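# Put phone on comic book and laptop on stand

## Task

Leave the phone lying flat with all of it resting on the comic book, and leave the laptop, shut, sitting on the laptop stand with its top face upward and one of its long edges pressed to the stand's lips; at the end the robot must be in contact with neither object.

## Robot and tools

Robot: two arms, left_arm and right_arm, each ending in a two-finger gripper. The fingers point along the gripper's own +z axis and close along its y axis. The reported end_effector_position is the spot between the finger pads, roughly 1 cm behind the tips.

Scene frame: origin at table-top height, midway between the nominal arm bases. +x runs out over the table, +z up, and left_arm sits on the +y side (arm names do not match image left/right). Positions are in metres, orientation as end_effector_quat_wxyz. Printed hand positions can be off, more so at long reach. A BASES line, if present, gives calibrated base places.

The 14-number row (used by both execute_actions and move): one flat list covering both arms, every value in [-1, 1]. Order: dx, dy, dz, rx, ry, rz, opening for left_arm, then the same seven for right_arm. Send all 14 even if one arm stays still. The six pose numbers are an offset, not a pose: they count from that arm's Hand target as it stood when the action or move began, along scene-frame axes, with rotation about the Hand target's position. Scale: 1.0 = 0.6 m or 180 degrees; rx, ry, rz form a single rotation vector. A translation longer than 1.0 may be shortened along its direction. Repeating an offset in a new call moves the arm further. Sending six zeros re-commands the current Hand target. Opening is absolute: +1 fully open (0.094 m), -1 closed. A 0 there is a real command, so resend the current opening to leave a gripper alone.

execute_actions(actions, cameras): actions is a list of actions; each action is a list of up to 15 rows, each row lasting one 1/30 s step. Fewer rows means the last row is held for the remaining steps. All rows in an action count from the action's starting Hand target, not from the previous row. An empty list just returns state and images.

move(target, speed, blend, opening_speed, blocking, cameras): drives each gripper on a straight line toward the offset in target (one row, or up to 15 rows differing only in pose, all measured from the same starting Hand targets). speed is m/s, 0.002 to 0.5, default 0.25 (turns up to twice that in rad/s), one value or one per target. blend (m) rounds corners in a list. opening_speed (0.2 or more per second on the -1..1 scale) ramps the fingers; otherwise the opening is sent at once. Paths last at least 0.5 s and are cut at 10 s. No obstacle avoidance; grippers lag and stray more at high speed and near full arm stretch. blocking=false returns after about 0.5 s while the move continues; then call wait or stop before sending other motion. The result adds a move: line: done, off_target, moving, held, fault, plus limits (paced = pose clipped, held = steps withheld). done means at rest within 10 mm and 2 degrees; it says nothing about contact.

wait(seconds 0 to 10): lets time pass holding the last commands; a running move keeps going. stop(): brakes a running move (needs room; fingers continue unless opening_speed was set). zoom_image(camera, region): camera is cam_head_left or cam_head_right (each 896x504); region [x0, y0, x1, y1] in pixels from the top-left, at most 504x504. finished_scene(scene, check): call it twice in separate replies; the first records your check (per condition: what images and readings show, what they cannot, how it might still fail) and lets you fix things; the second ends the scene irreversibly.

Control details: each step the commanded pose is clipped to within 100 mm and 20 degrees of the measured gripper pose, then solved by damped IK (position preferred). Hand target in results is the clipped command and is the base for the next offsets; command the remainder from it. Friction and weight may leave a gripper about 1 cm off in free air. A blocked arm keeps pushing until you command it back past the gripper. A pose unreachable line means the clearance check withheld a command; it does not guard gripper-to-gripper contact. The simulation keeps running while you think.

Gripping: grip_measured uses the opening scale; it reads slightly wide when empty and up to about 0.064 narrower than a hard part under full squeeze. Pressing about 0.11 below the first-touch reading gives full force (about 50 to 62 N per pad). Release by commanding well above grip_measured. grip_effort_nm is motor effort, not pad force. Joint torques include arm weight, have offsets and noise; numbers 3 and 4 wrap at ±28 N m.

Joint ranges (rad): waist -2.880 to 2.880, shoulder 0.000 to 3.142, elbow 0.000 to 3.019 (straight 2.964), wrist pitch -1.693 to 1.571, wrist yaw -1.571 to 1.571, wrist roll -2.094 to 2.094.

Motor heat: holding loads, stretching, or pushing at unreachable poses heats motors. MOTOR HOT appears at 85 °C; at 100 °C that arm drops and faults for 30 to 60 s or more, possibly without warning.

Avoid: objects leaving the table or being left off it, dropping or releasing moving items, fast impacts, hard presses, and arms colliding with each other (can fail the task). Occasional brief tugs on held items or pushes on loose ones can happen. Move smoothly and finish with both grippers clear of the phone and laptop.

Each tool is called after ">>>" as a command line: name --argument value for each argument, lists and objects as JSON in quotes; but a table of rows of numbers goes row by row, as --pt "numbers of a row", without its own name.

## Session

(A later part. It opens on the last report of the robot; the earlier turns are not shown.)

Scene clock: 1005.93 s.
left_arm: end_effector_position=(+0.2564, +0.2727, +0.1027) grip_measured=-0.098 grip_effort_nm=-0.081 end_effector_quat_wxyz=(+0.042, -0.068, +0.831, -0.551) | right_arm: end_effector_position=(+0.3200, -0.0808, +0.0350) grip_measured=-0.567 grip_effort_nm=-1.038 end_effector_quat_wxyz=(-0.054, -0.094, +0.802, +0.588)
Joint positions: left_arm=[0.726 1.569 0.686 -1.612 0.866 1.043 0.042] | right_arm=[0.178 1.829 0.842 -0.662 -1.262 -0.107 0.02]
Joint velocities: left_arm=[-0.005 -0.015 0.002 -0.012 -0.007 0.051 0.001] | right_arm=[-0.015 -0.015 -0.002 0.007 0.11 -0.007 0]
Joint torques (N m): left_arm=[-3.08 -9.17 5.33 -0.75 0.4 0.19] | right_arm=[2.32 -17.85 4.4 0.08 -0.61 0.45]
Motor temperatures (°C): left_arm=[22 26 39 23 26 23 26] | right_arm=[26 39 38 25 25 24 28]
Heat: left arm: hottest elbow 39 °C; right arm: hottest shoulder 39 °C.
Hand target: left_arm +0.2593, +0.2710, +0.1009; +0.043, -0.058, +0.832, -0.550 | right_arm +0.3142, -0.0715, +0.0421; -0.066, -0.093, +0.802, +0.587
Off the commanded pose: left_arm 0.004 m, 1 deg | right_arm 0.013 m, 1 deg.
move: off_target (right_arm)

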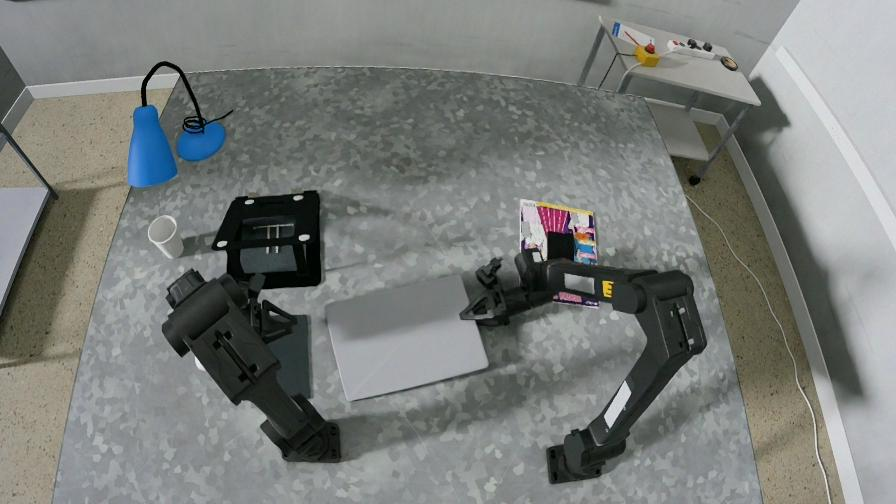

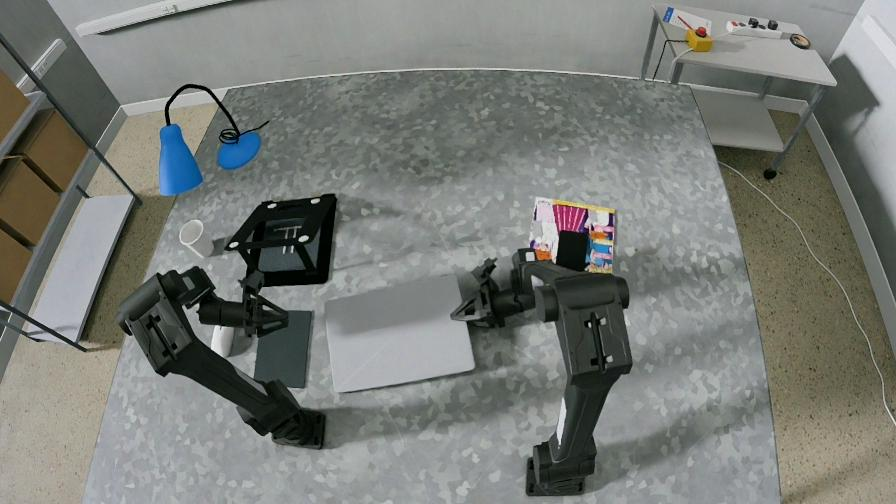

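>>> move --target '[0,0,-0.11,0,0,0,-0.1,0,0,0,0,0,0,-0.95]' --speed 0.08

>>> zoom_image --camera "cam_head_left" --region '[200, 220, 400, 420]'

>>> zoom_image --camera "cam_head_right" --region '[200, 220, 400, 420]'

Scene clock: 1015.53 s.
left_arm: end_effector_position=(+0.2621, +0.2765, +0.0420) grip_measured=-0.098 grip_effort_nm=-0.081 end_effector_quat_wxyz=(+0.051, -0.060, +0.836, -0.544) | right_arm: end_effector_position=(+0.3200, -0.0808, +0.0350) grip_measured=-0.567 grip_effort_nm=-1.038 end_effector_quat_wxyz=(-0.054, -0.094, +0.802, +0.588)
Joint positions: left_arm=[0.721 1.739 0.669 -1.398 0.867 1.044 0.042] | right_arm=[0.178 1.829 0.842 -0.662 -1.262 -0.107 0.02]
Joint velocities: left_arm=[0.005 0.005 0.002 -0.002 0.007 -0.022 0] | right_arm=[0.015 -0.005 0.007 -0.012 0.037 0.022 -0.001]
Joint torques (N m): left_arm=[-2.08 -8.29 2.82 -0.53 0.44 0.2] | right_arm=[2.37 -17.9 4.37 0.08 -0.62 0.45]
Motor temperatures (°C): left_arm=[22 26 38 23 27 23 26] | right_arm=[26 39 38 25 25 24 28]
Heat: left arm: hottest elbow 38 °C; right arm: hottest shoulder 39 °C.
Hand target: left_arm +0.2596, +0.2704, +0.0354; +0.043, -0.058, +0.832, -0.550 | right_arm +0.3142, -0.0715, +0.0421; -0.066, -0.093, +0.802, +0.587
Off the commanded pose: left_arm 0.009 m, 1 deg | right_arm 0.013 m, 1 deg.
move: off_target (right_arm)

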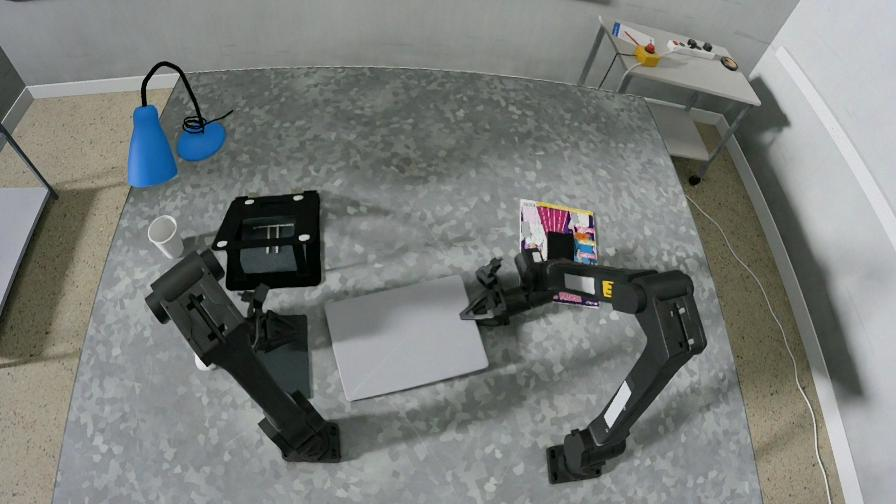

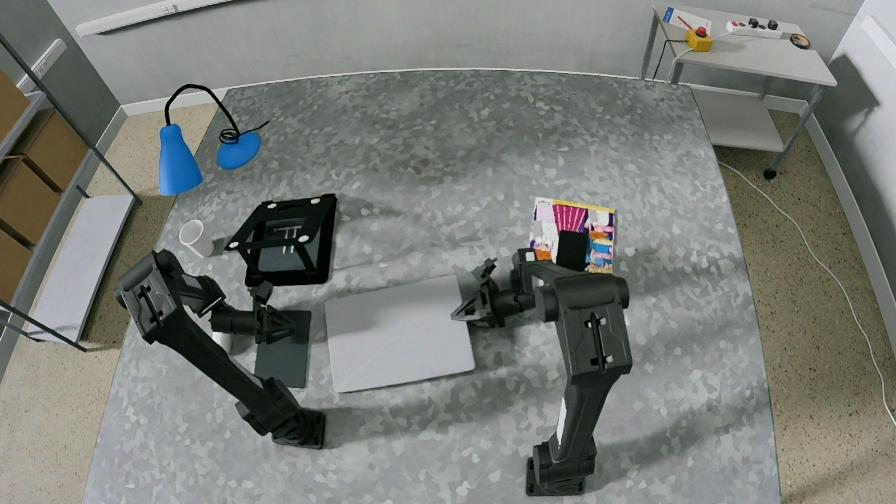

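Scaled by 2.520.

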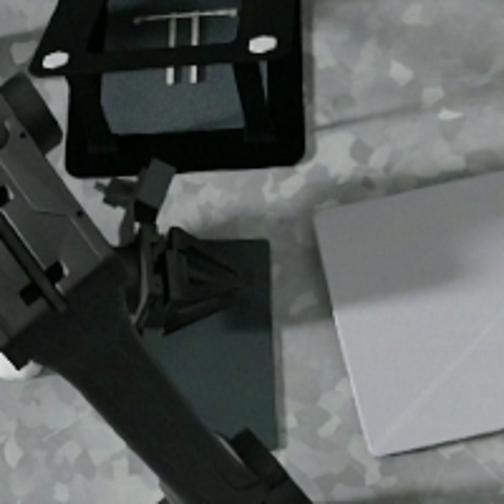

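Scaled by 2.520.

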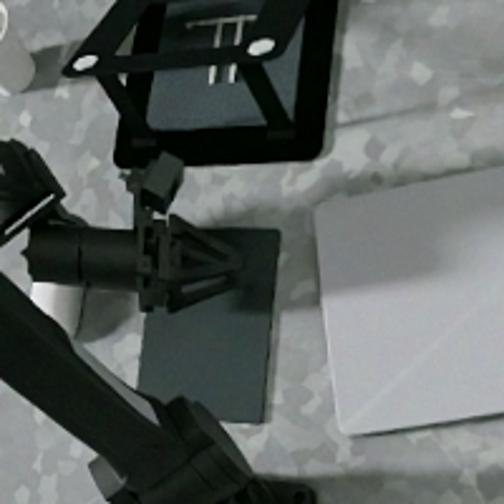

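>>> move --target '[0,-0.033,-0.013,0,0,0,-0.1,0,0,0,0,0,0,-0.95]' --speed 0.06

>>> zoom_image --camera "cam_head_right" --region '[220, 260, 360, 400]'

Scene clock: 1030.63 s.
left_arm: end_effector_position=(+0.2620, +0.2567, +0.0306) grip_measured=-0.098 grip_effort_nm=-0.081 end_effector_quat_wxyz=(+0.053, -0.056, +0.834, -0.546) | right_arm: end_effector_position=(+0.3200, -0.0808, +0.0350) grip_measured=-0.567 grip_effort_nm=-1.038 end_effector_quat_wxyz=(-0.054, -0.094, +0.802, +0.588)
Joint positions: left_arm=[0.668 1.749 0.627 -1.313 0.911 1.006 0.042] | right_arm=[0.178 1.829 0.842 -0.662 -1.262 -0.107 0.02]
Joint velocities: left_arm=[-0.005 0.015 0.007 -0.002 0.037 0.081 0] | right_arm=[-0.015 0.015 -0.007 -0.007 -0.007 0.022 -0.001]
Joint torques (N m): left_arm=[-2.67 -10.17 2.51 -0.73 0.45 0] | right_arm=[2.43 -17.85 4.41 0.05 -0.61 0.45]
Motor temperatures (°C): left_arm=[22 26 37 23 27 23 26] | right_arm=[26 39 37 25 25 24 28]
Heat: left arm: hottest elbow 37 °C; right arm: hottest shoulder 39 °C.
Hand target: left_arm +0.2598, +0.2507, +0.0278; +0.043, -0.058, +0.832, -0.550 | right_arm +0.3142, -0.0715, +0.0421; -0.066, -0.093, +0.802, +0.587
Off the commanded pose: left_arm 0.007 m, 1 deg | right_arm 0.013 m, 1 deg.
move: off_target (right_arm)

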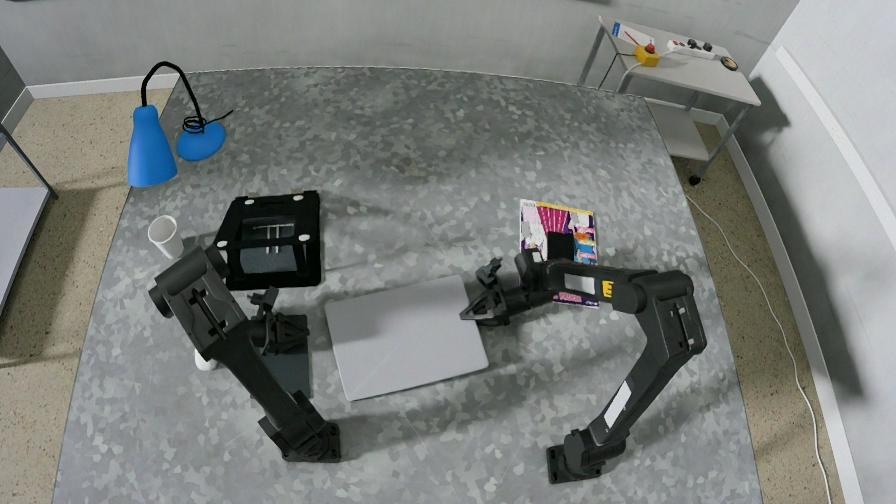

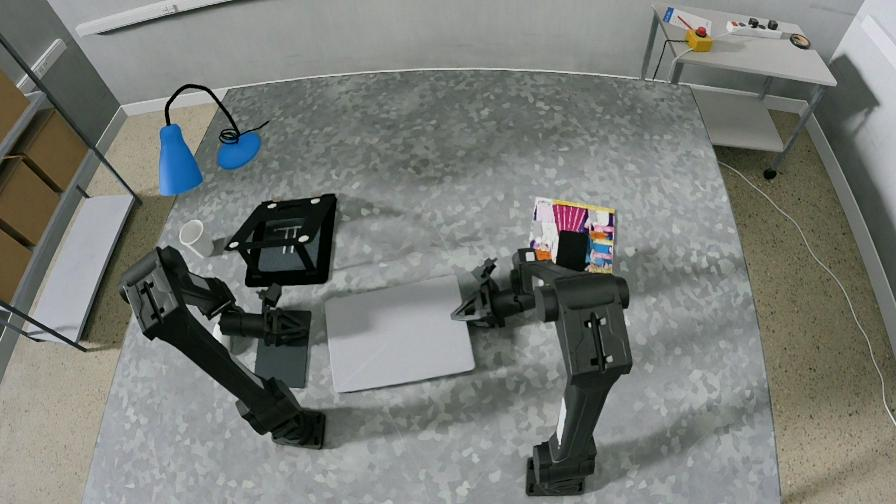

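Scaled by 3.600.

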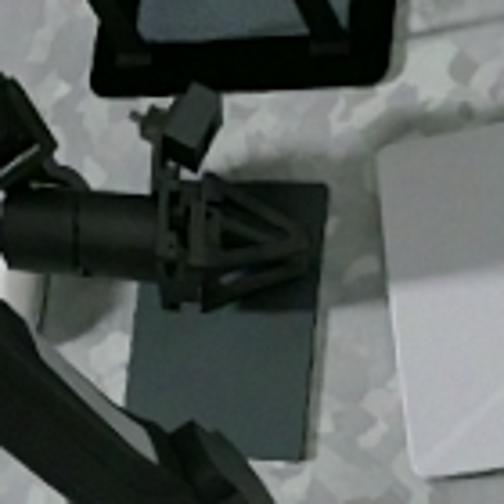

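>>> move --pt "0 0 0.009 0 0 0 -0.1 0 0 0 0 0 0 -0.95" --pt "0 -0.092 0.009 0 0 0 -0.1 0 0 0 0 0 0 -0.95" --speed 0.05

>>> zoom_image --camera "cam_head_right" --region '[220, 260, 360, 400]'

>>> zoom_image --camera "cam_head_left" --region '[240, 260, 380, 400]'

Scene clock: 1036.53 s.
left_arm: end_effector_position=(+0.2608, +0.1999, +0.0309) grip_measured=-0.098 grip_effort_nm=-0.076 end_effector_quat_wxyz=(+0.042, -0.065, +0.830, -0.552) | right_arm: end_effector_position=(+0.3200, -0.0808, +0.0350) grip_measured=-0.567 grip_effort_nm=-1.038 end_effector_quat_wxyz=(-0.054, -0.094, +0.802, +0.588)
Joint positions: left_arm=[0.483 1.66 0.516 -1.124 1.042 0.768 0.042] | right_arm=[0.178 1.829 0.842 -0.662 -1.262 -0.107 0.02]
Joint velocities: left_arm=[0.005 -0.005 -0.002 0.002 -0.007 -0.081 0] | right_arm=[0.015 -0.005 0.007 -0.012 0.037 0.007 0]
Joint torques (N m): left_arm=[-2.73 -11.4 2.35 -0.38 0.53 -0.04] | right_arm=[2.37 -17.9 4.37 0.1 -0.61 0.45]
Motor temperatures (°C): left_arm=[22 26 37 23 27 23 26] | right_arm=[26 39 37 25 25 24 28]
Heat: left arm: hottest elbow 37 °C; right arm: hottest shoulder 39 °C.
Hand target: left_arm +0.2599, +0.1959, +0.0334; +0.044, -0.058, +0.832, -0.550 | right_arm +0.3142, -0.0715, +0.0421; -0.066, -0.093, +0.802, +0.587
Off the commanded pose: left_arm 0.005 m, 1 deg | right_arm 0.013 m, 1 deg.
move: off_target (right_arm)

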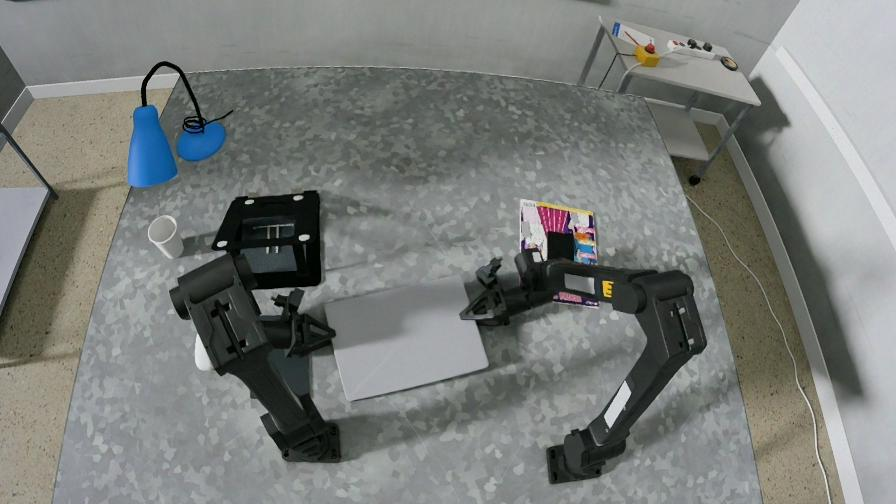

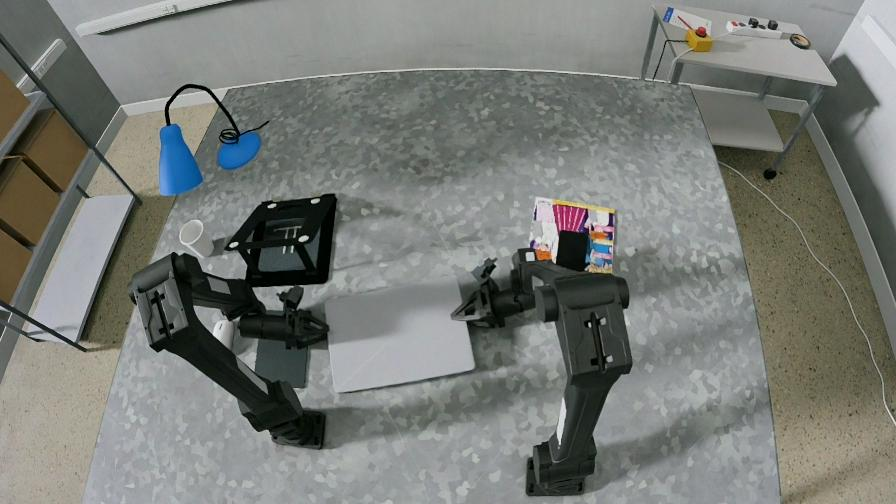

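Scaled by 3.600.

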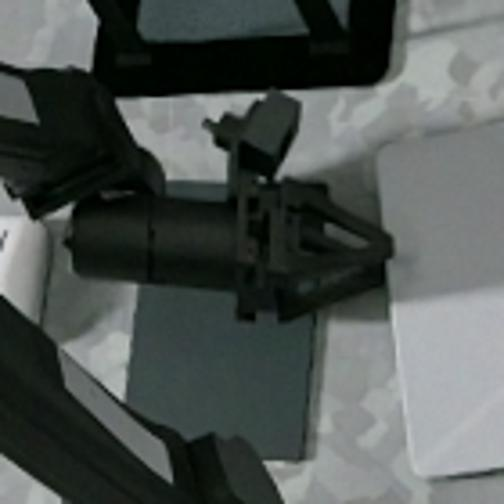

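Scaled by 3.600.

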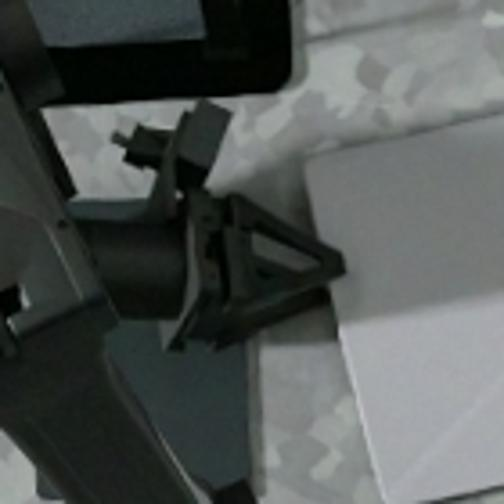

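>>> move --target '[0,-0.05,0,0,0,0,-0.1,0,0,0,0,0,0,-0.95]' --speed 0.05

>>> zoom_image --camera "cam_head_right" --region '[220, 260, 360, 400]'

>>> zoom_image --camera "cam_head_left" --region '[240, 260, 380, 400]'

Scene clock: 1041.57 s.
left_arm: end_effector_position=(+0.2634, +0.1763, +0.0271) grip_measured=-0.098 grip_effort_nm=-0.081 end_effector_quat_wxyz=(+0.047, -0.065, +0.836, -0.543) | right_arm: end_effector_position=(+0.3200, -0.0808, +0.0349) grip_measured=-0.567 grip_effort_nm=-1.038 end_effector_quat_wxyz=(-0.054, -0.094, +0.802, +0.588)
Joint positions: left_arm=[0.381 1.59 0.457 -0.938 1.089 0.562 0.042] | right_arm=[0.178 1.829 0.842 -0.662 -1.262 -0.107 0.02]
Joint velocities: left_arm=[-0.015 -0.005 -0.002 0.002 -0.066 0.007 0] | right_arm=[-0.005 -0.015 -0.017 -0.002 -0.022 0.051 0.001]
Joint torques (N m): left_arm=[-4.6 -10.17 2.61 -0.66 1.32 -0.11] | right_arm=[2.32 -17.9 4.34 0.06 -0.63 0.45]
Motor temperatures (°C): left_arm=[22 26 36 23 27 23 26] | right_arm=[26 39 37 25 25 24 28]
Heat: left arm: hottest elbow 36 °C; right arm: hottest shoulder 39 °C.
Hand target: left_arm +0.2601, +0.1662, +0.0337; +0.045, -0.059, +0.832, -0.550 | right_arm +0.3142, -0.0715, +0.0421; -0.066, -0.093, +0.802, +0.587
Off the commanded pose: left_arm 0.013 m, 1 deg | right_arm 0.013 m, 1 deg.
move: off_target (left_arm, right_arm)

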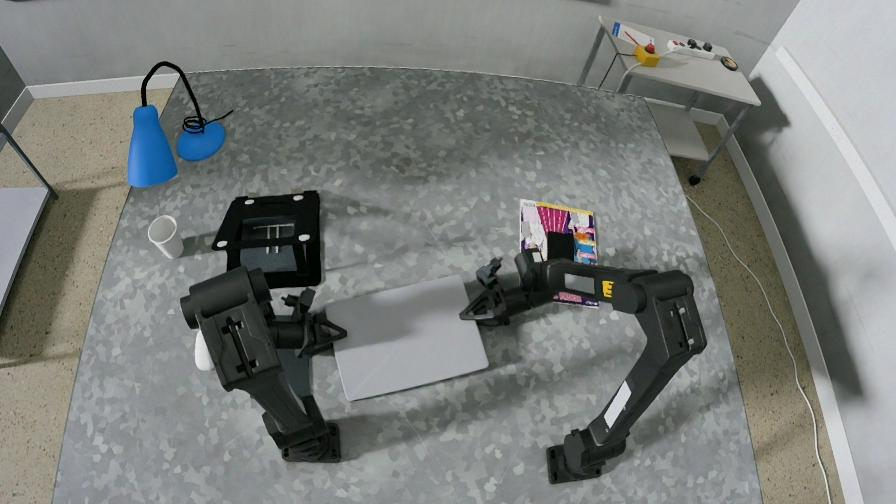

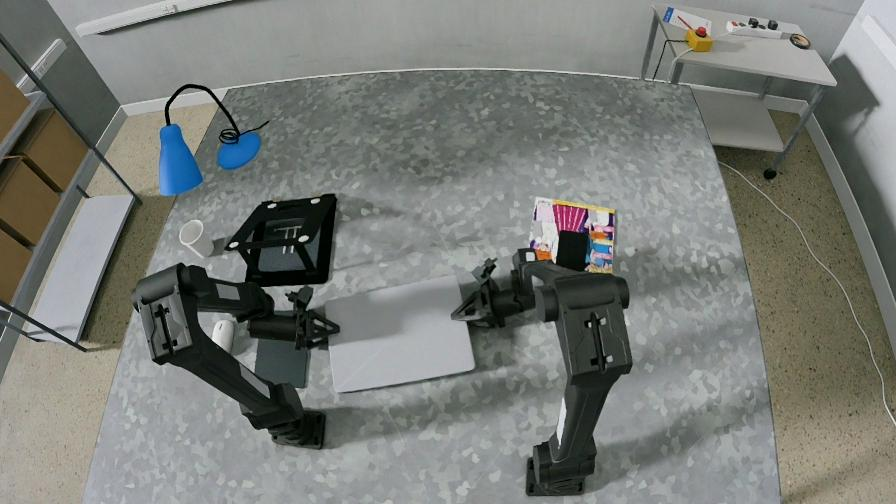

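Scaled by 3.600.

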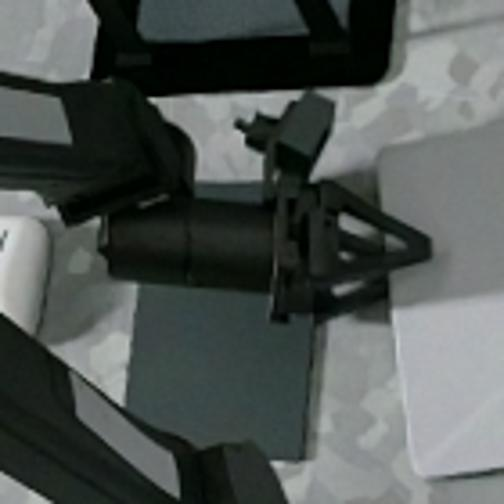

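Scaled by 3.600.

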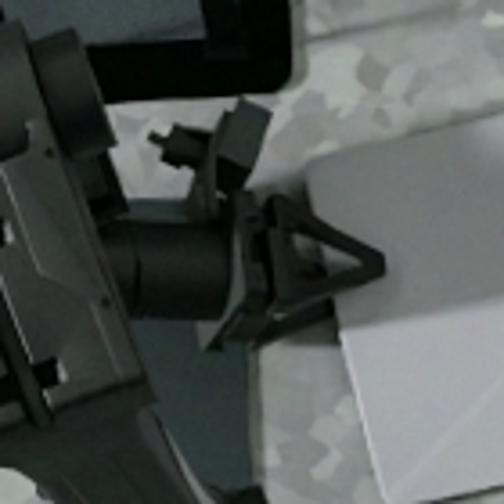

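>>> move --target '[0.005,0.012,-0.003,0,0,0,-0.95,0,0,0,0,0,0,-0.95]' --speed 0.05 --opening_speed 0.4

>>> zoom_image --camera "cam_head_right" --region '[220, 260, 500, 400]'

>>> zoom_image --camera "cam_head_left" --region '[240, 260, 520, 400]'

Scene clock: 1047.57 s.
left_arm: end_effector_position=(+0.2610, +0.1779, +0.0234) grip_measured=-0.517 grip_effort_nm=-1.004 end_effector_quat_wxyz=(+0.046, -0.056, +0.842, -0.535) | right_arm: end_effector_position=(+0.3203, -0.0815, +0.0339) grip_measured=-0.567 grip_effort_nm=-1.043 end_effector_quat_wxyz=(-0.053, -0.095, +0.803, +0.586)
Joint positions: left_arm=[0.384 1.593 0.457 -0.937 1.065 0.58 0.023] | right_arm=[0.177 1.829 0.842 -0.662 -1.256 -0.109 0.02]
Joint velocities: left_arm=[-0.005 -0.015 -0.002 -0.012 0.007 -0.022 0.001] | right_arm=[-0.005 -0.005 -0.012 -0.002 0.007 0.007 -0.001]
Joint torques (N m): left_arm=[-2.84 -9.41 4.3 -1.61 1.84 0.18] | right_arm=[2.55 -17.85 4.37 0.06 -0.82 0.46]
Motor temperatures (°C): left_arm=[22 26 36 23 28 23 26] | right_arm=[26 39 37 25 25 24 28]
Heat: left arm: hottest elbow 36 °C; right arm: hottest shoulder 39 °C.
Hand target: left_arm +0.2631, +0.1733, +0.0318; +0.045, -0.059, +0.832, -0.550 | right_arm +0.3141, -0.0714, +0.0421; -0.066, -0.093, +0.802, +0.587
Off the commanded pose: left_arm 0.010 m, 2 deg | right_arm 0.014 m, 1 deg.
move: off_target (right_arm)

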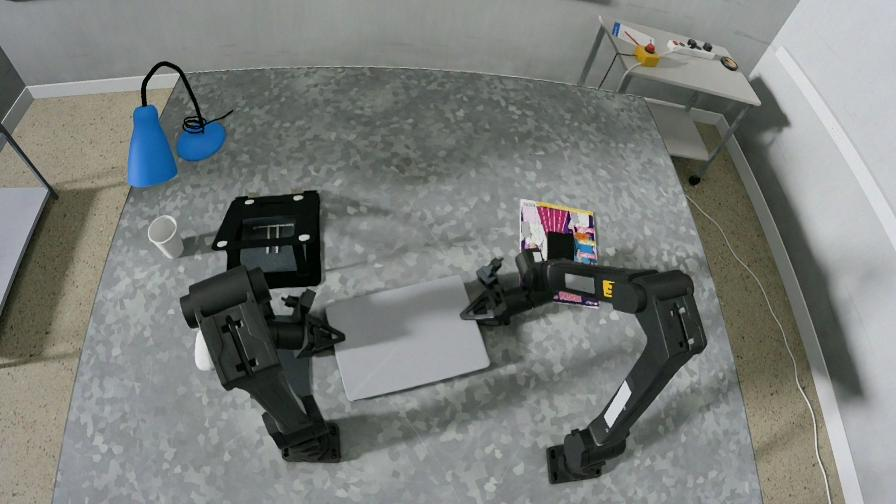

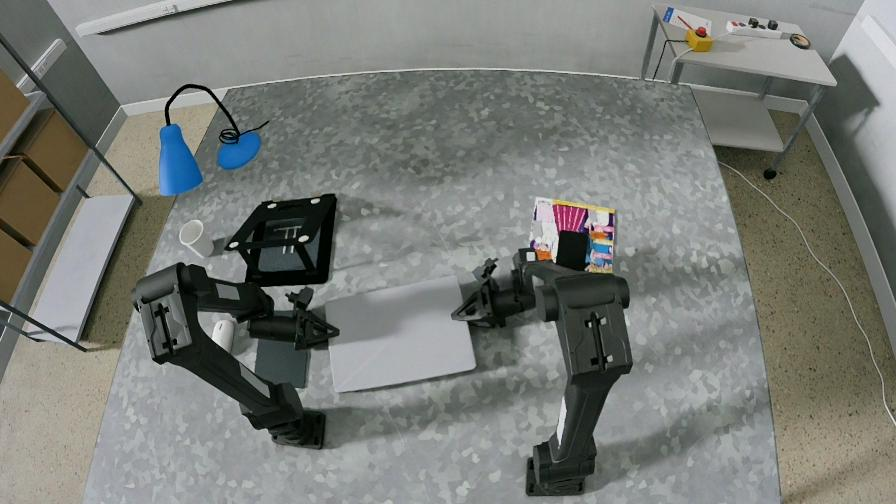

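Scaled by 1.800.

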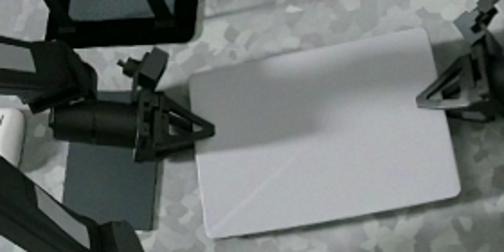

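Scaled by 1.800.

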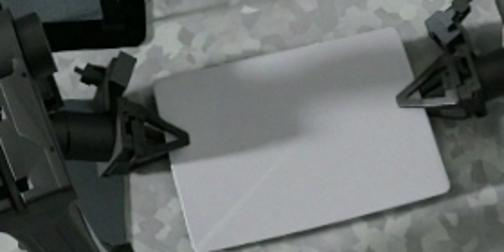

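>>> move --target '[0,0,0.1,0,0,0,-0.95,0,0,0.1,0,0,0,-0.95]' --speed 0.06

>>> zoom_image --camera "cam_head_right" --region '[220, 240, 540, 400]'

Scene clock: 1055.63 s.
left_arm: end_effector_position=(+0.2487, +0.1736, +0.0709) grip_measured=-0.528 grip_effort_nm=-1.004 end_effector_quat_wxyz=(+0.025, -0.074, +0.836, -0.543) | right_arm: end_effector_position=(+0.3125, -0.0853, +0.0804) grip_measured=-0.567 grip_effort_nm=-1.033 end_effector_quat_wxyz=(-0.062, -0.083, +0.806, +0.583)
Joint positions: left_arm=[0.391 1.419 0.465 -1.178 1.067 0.58 0.022] | right_arm=[0.172 1.701 0.842 -0.807 -1.251 -0.099 0.02]
Joint velocities: left_arm=[0.005 0.005 -0.002 -0.017 -0.037 -0.022 -0.001] | right_arm=[-0.005 -0.005 0.007 -0.007 0.022 -0.007 -0.001]
Joint torques (N m): left_arm=[-2.37 -10.23 8.54 -2.1 1.67 0.23] | right_arm=[2.96 -17.79 7.5 -0.59 -1.04 0.44]
Motor temperatures (°C): left_arm=[22 26 36 24 30 23 27] | right_arm=[26 39 37 25 26 24 28]
Heat: left arm: hottest elbow 36 °C; right arm: hottest shoulder 39 °C.
Hand target: left_arm +0.2628, +0.1738, +0.0913; +0.044, -0.059, +0.832, -0.550 | right_arm +0.3153, -0.0704, +0.1023; -0.066, -0.093, +0.802, +0.587
Off the commanded pose: left_arm 0.025 m, 3 deg | right_arm 0.026 m, 1 deg.
move: off_target (left_arm, right_arm)

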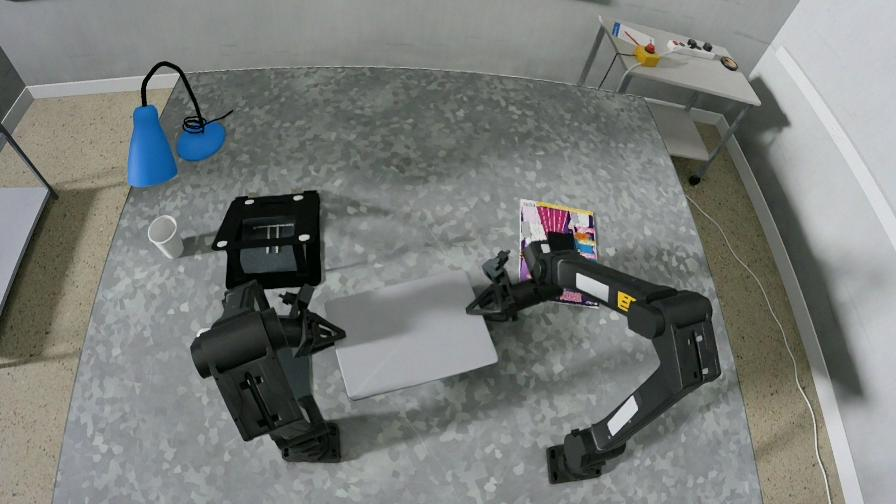

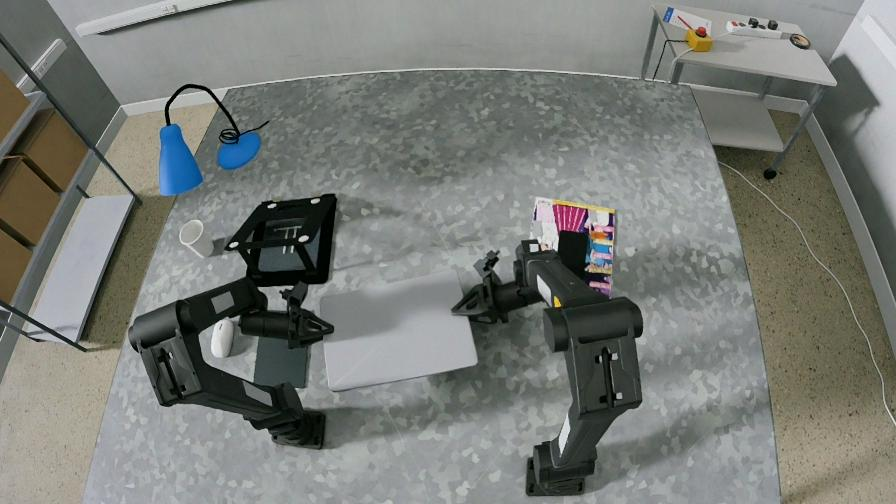

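Scaled by 1.575.

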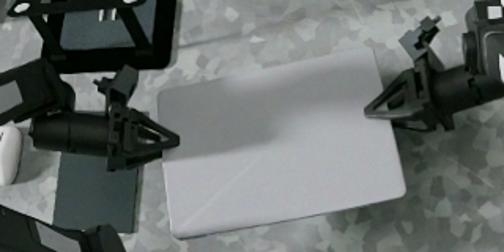

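>>> move --target '[0.02,0,0.13,0,0,0,-0.95,0.02,0,0.13,0,0,0,-0.95]' --speed 0.06

>>> zoom_image --camera "cam_head_right" --region '[220, 220, 540, 400]'

Scene clock: 1060.27 s.
left_arm: end_effector_position=(+0.2534, +0.1749, +0.1380) grip_measured=-0.538 grip_effort_nm=-0.999 end_effector_quat_wxyz=(+0.018, -0.084, +0.831, -0.549) | right_arm: end_effector_position=(+0.3157, -0.0853, +0.1466) grip_measured=-0.567 grip_effort_nm=-1.043 end_effector_quat_wxyz=(-0.078, -0.070, +0.806, +0.583)
Joint positions: left_arm=[0.391 1.244 0.554 -1.461 1.077 0.572 0.022] | right_arm=[0.17 1.584 0.92 -1.042 -1.254 -0.097 0.02]
Joint velocities: left_arm=[-0.005 -0.005 0.002 0.012 0.037 -0.007 0.001] | right_arm=[-0.015 0.005 -0.007 0.017 -0.066 0.022 0]
Joint torques (N m): left_arm=[-3.55 -10.29 13.68 -2 1.61 0.07] | right_arm=[2.84 -17.2 11.4 -0.92 -0.93 0.35]
Motor temperatures (°C): left_arm=[22 26 36 24 30 23 27] | right_arm=[26 39 38 25 26 24 28]
Heat: left arm: hottest elbow 36 °C; right arm: hottest shoulder 39 °C.
Hand target: left_arm +0.2747, +0.1747, +0.1689; +0.045, -0.059, +0.832, -0.550 | right_arm +0.3287, -0.0689, +0.1800; -0.066, -0.093, +0.802, +0.587
Off the commanded pose: left_arm 0.038 m, 4 deg | right_arm 0.039 m, 3 deg.
move: off_target (left_arm, right_arm)

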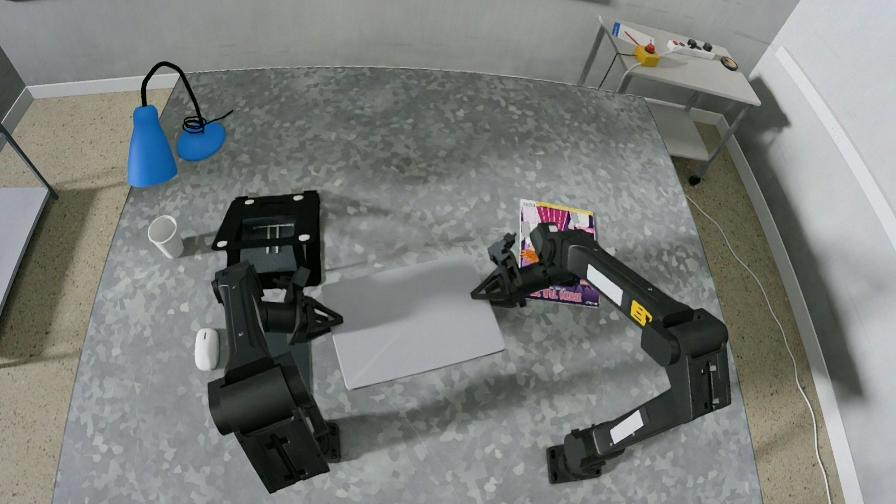

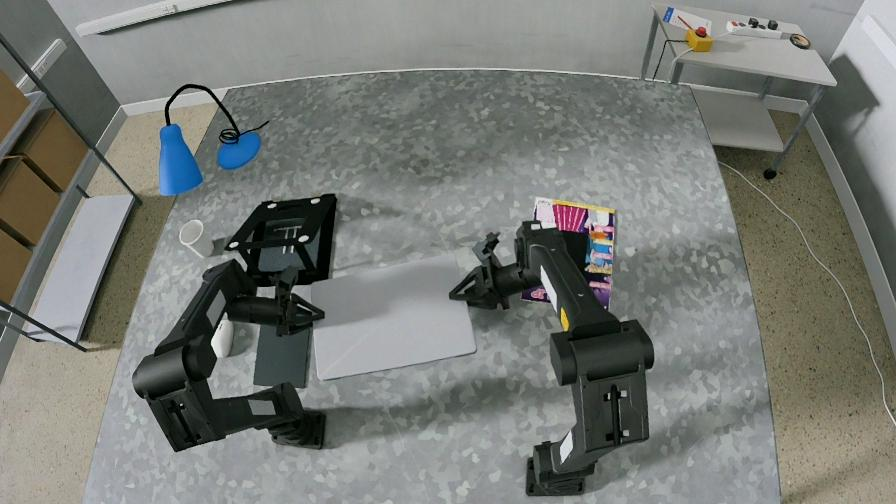

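Scaled by 1.575.

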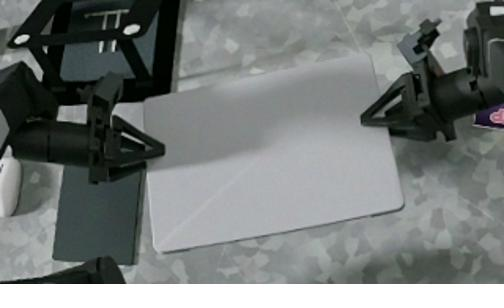

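>>> move --target '[-0.02,0,-0.215,0,0,0,-0.95,-0.02,0,-0.215,0,0,0,-0.95]' --speed 0.07

>>> zoom_image --camera "cam_head_right" --region '[220, 220, 540, 400]'

Scene clock: 1089.97 s.
left_arm: end_effector_position=(+0.2629, +0.1778, +0.0374) grip_measured=-0.538 grip_effort_nm=-1.009 end_effector_quat_wxyz=(+0.043, -0.062, +0.836, -0.544) | right_arm: end_effector_position=(+0.3232, -0.0828, +0.0510) grip_measured=-0.570 grip_effort_nm=-1.038 end_effector_quat_wxyz=(-0.046, -0.095, +0.805, +0.584)
Joint positions: left_arm=[0.388 1.564 0.471 -1.009 1.083 0.592 0.022] | right_arm=[0.173 1.781 0.844 -0.687 -1.251 -0.095 0.02]
Joint velocities: left_arm=[0.005 0.005 0.017 0.002 -0.007 -0.066 0] | right_arm=[0.005 0.005 0.012 -0.022 0.066 0.051 0]
Joint torques (N m): left_arm=[-2.08 -9.29 3.77 -0.25 1.09 0.06] | right_arm=[2.67 -15.03 4.9 0.06 -0.98 0.37]
Motor temperatures (°C): left_arm=[22 26 39 24 32 23 28] | right_arm=[26 38 43 25 26 24 28]
Heat: left arm: hottest elbow 39 °C; right arm: hottest elbow 43 °C.
Hand target: left_arm +0.2629, +0.1734, +0.0407; +0.044, -0.059, +0.832, -0.550 | right_arm +0.3144, -0.0713, +0.0512; -0.065, -0.093, +0.802, +0.587
Off the commanded pose: left_arm 0.004 m, 1 deg | right_arm 0.015 m, 2 deg.
move: off_target (right_arm)

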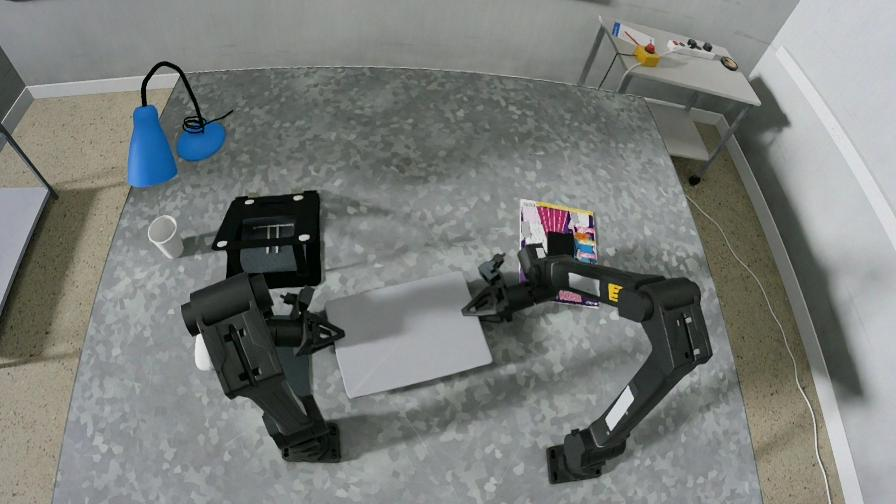

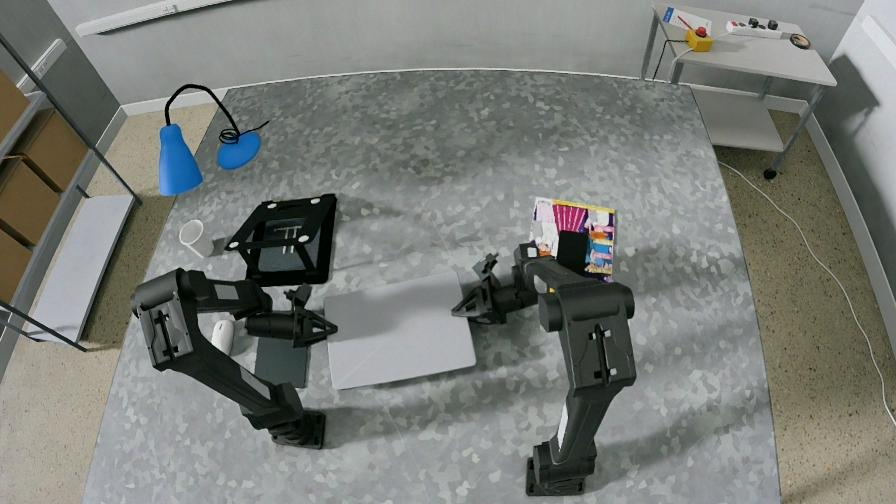

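Scaled by 1.575.

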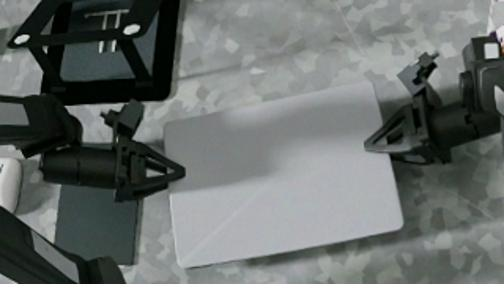

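>>> move --target '[0,0,-0.022,0,0,0,-0.95,0,0,-0.035,0,0,0,-0.95]' --speed 0.04

>>> zoom_image --camera "cam_head_right" --region '[220, 220, 540, 400]'

Scene clock: 1092.77 s.
left_arm: end_effector_position=(+0.2639, +0.1784, +0.0242) grip_measured=-0.538 grip_effort_nm=-1.009 end_effector_quat_wxyz=(+0.046, -0.060, +0.836, -0.543) | right_arm: end_effector_position=(+0.3244, -0.0823, +0.0342) grip_measured=-0.570 grip_effort_nm=-1.038 end_effector_quat_wxyz=(-0.043, -0.097, +0.803, +0.586)
Joint positions: left_arm=[0.388 1.613 0.467 -0.95 1.082 0.592 0.022] | right_arm=[0.173 1.826 0.839 -0.629 -1.256 -0.095 0.02]
Joint velocities: left_arm=[-0.005 -0.015 -0.007 0.012 0.081 -0.037 0] | right_arm=[0.015 0.005 0.007 0.002 -0.007 -0.007 0]
Joint torques (N m): left_arm=[-3.02 -9 3.14 -0.62 1.2 0.1] | right_arm=[2.67 -15.15 4.31 0.2 -0.81 0.34]
Motor temperatures (°C): left_arm=[22 26 39 24 31 23 28] | right_arm=[26 38 43 25 26 24 29]
Heat: left arm: hottest elbow 39 °C; right arm: hottest elbow 43 °C.
Hand target: left_arm +0.2630, +0.1732, +0.0277; +0.044, -0.059, +0.832, -0.550 | right_arm +0.3139, -0.0717, +0.0301; -0.066, -0.093, +0.802, +0.587
Off the commanded pose: left_arm 0.006 m, 1 deg | right_arm 0.015 m, 3 deg.
move: off_target (right_arm)

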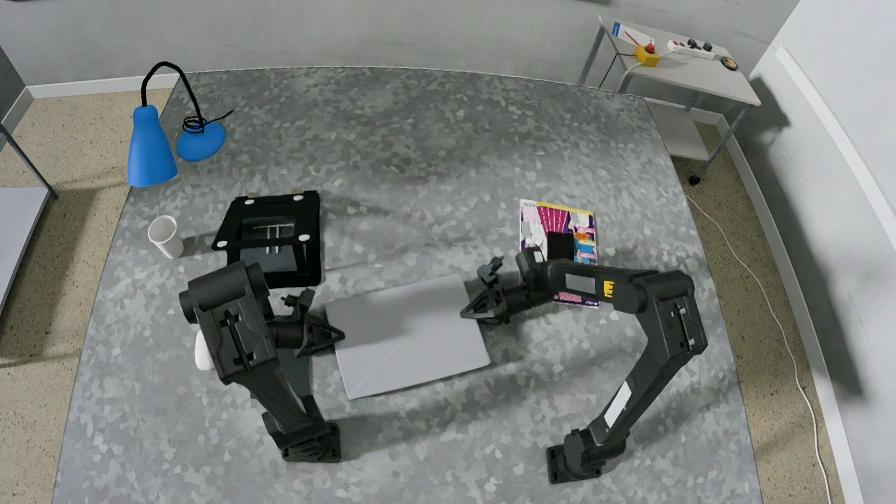

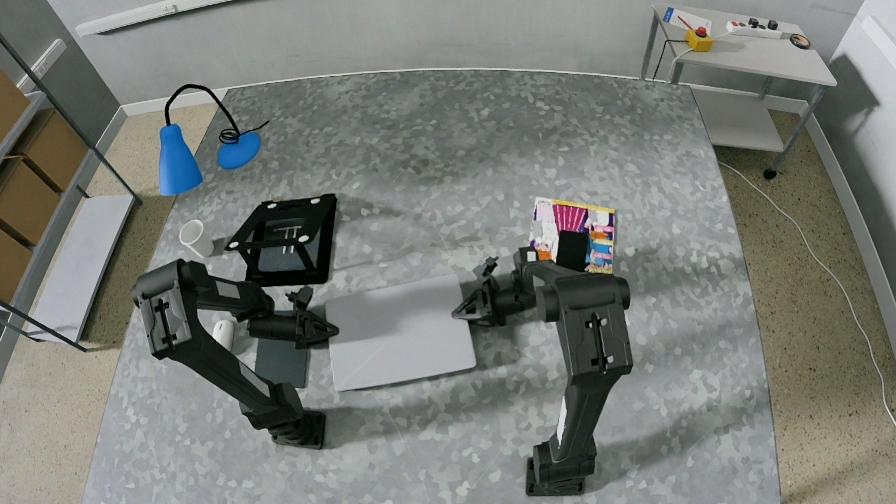

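Scaled by 1.575.

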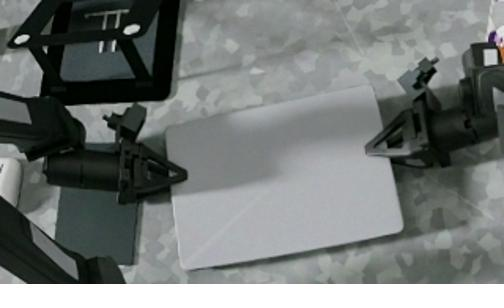

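>>> move --target '[0,0.008,0,0,0,0,-0.1,0,0,0,0,0,0,-0.95]' --speed 0.03 --opening_speed 0.4

>>> zoom_image --camera "cam_head_right" --region '[220, 220, 540, 400]'

Scene clock: 1098.40 s.
left_arm: end_effector_position=(+0.2612, +0.1771, +0.0253) grip_measured=-0.103 grip_effort_nm=0.129 end_effector_quat_wxyz=(+0.042, -0.059, +0.833, -0.548) | right_arm: end_effector_position=(+0.3234, -0.0803, +0.0352) grip_measured=-0.574 grip_effort_nm=-1.033 end_effector_quat_wxyz=(-0.041, -0.102, +0.801, +0.589)
Joint positions: left_arm=[0.389 1.621 0.467 -0.971 1.087 0.616 0.042] | right_arm=[0.178 1.826 0.839 -0.629 -1.262 -0.104 0.02]
Joint velocities: left_arm=[-0.015 0.005 -0.002 -0.002 -0.022 0.081 -0.001] | right_arm=[0.015 -0.005 -0.002 -0.007 -0.007 -0.066 0]
Joint torques (N m): left_arm=[-0.79 -8.76 4.07 -1.01 0.62 0.21] | right_arm=[2.37 -15.21 4.31 0.06 -0.6 0.41]
Motor temperatures (°C): left_arm=[22 26 38 24 31 23 28] | right_arm=[26 38 42 25 26 24 29]
Heat: left arm: hottest elbow 38 °C; right arm: hottest elbow 42 °C.
Hand target: left_arm +0.2630, +0.1780, +0.0276; +0.044, -0.059, +0.832, -0.550 | right_arm +0.3138, -0.0716, +0.0301; -0.066, -0.093, +0.802, +0.587
Off the commanded pose: left_arm 0.003 m, 0 deg | right_arm 0.014 m, 3 deg.
move: off_target (right_arm)

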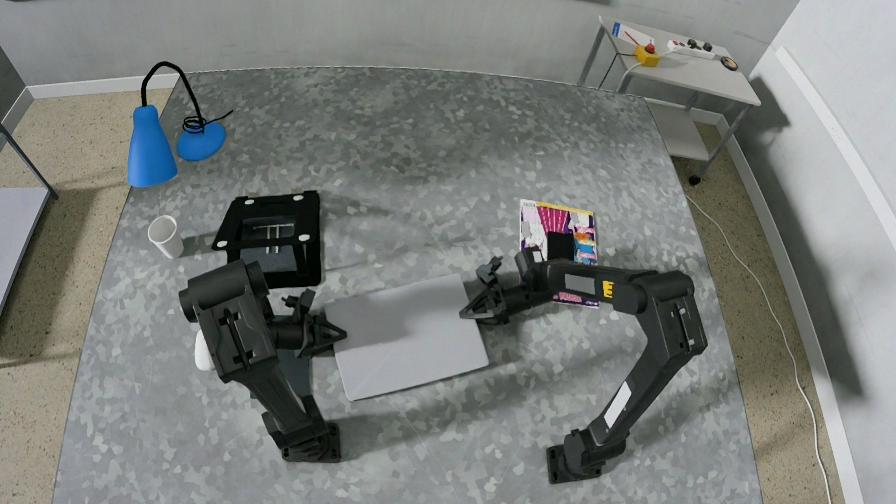

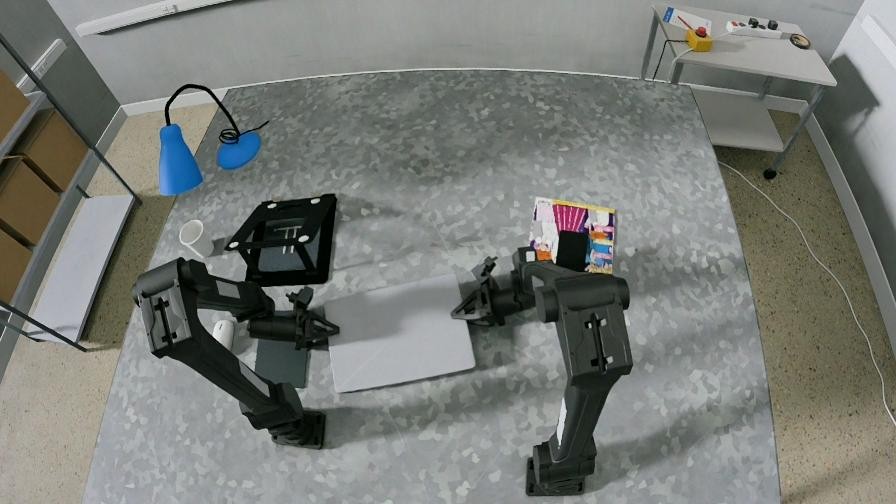

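Scaled by 1.575.

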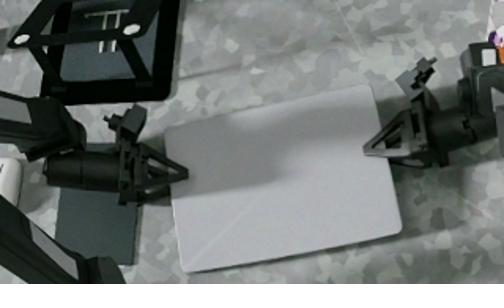

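>>> move --pt "0 0.15 0.015 0 0 0 -0.1 0 0 0 0 0 0 -0.95" --pt "0 0.2 0.28 0 0 0 -0.1 0 0 0 0 0 0 -0.95" --speed 0.12 --cameras '["cam_head_left"]'

Scene clock: 1103.93 s.
left_arm: end_effector_position=(+0.2544, +0.2844, +0.1750) grip_measured=-0.102 grip_effort_nm=0.129 end_effector_quat_wxyz=(+0.098, -0.118, +0.875, -0.459) | right_arm: end_effector_position=(+0.3234, -0.0803, +0.0352) grip_measured=-0.574 grip_effort_nm=-1.038 end_effector_quat_wxyz=(-0.041, -0.103, +0.801, +0.589)
Joint positions: left_arm=[0.765 1.2 0.724 -1.668 0.843 0.789 0.042] | right_arm=[0.178 1.826 0.839 -0.629 -1.262 -0.104 0.02]
Joint velocities: left_arm=[-0.015 -0.005 -0.007 -0.007 0.007 -0.007 0.001] | right_arm=[-0.005 -0.005 0.002 -0.017 -0.007 -0.051 -0.001]
Joint torques (N m): left_arm=[-0.38 -8.7 12.89 -1.01 0.29 -0.08] | right_arm=[2.43 -15.27 4.31 0.09 -0.59 0.41]
Motor temperatures (°C): left_arm=[22 26 38 24 30 23 28] | right_arm=[26 37 41 25 26 24 29]
Heat: left arm: hottest elbow 38 °C; right arm: hottest elbow 41 °C.
Hand target: left_arm +0.2626, +0.2998, +0.1936; +0.044, -0.060, +0.831, -0.551 | right_arm +0.3138, -0.0716, +0.0301; -0.066, -0.093, +0.802, +0.587
Off the commanded pose: left_arm 0.026 m, 15 deg | right_arm 0.014 m, 3 deg.
joint sent to its limit (left arm) — joint 4 (wrist pitch), lower limit. The joint targets are off in position and orientation.
move: off_target (left_arm, right_arm)
Images, in order (width x height): cam_head_left 896x504.

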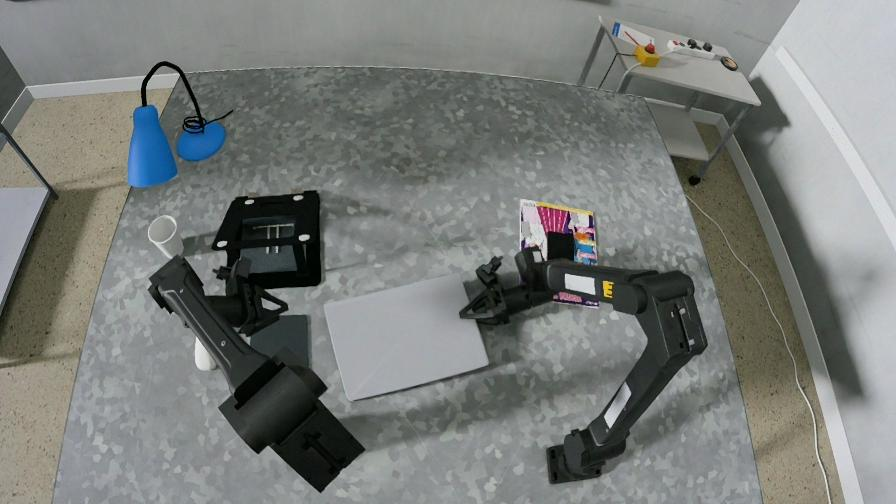

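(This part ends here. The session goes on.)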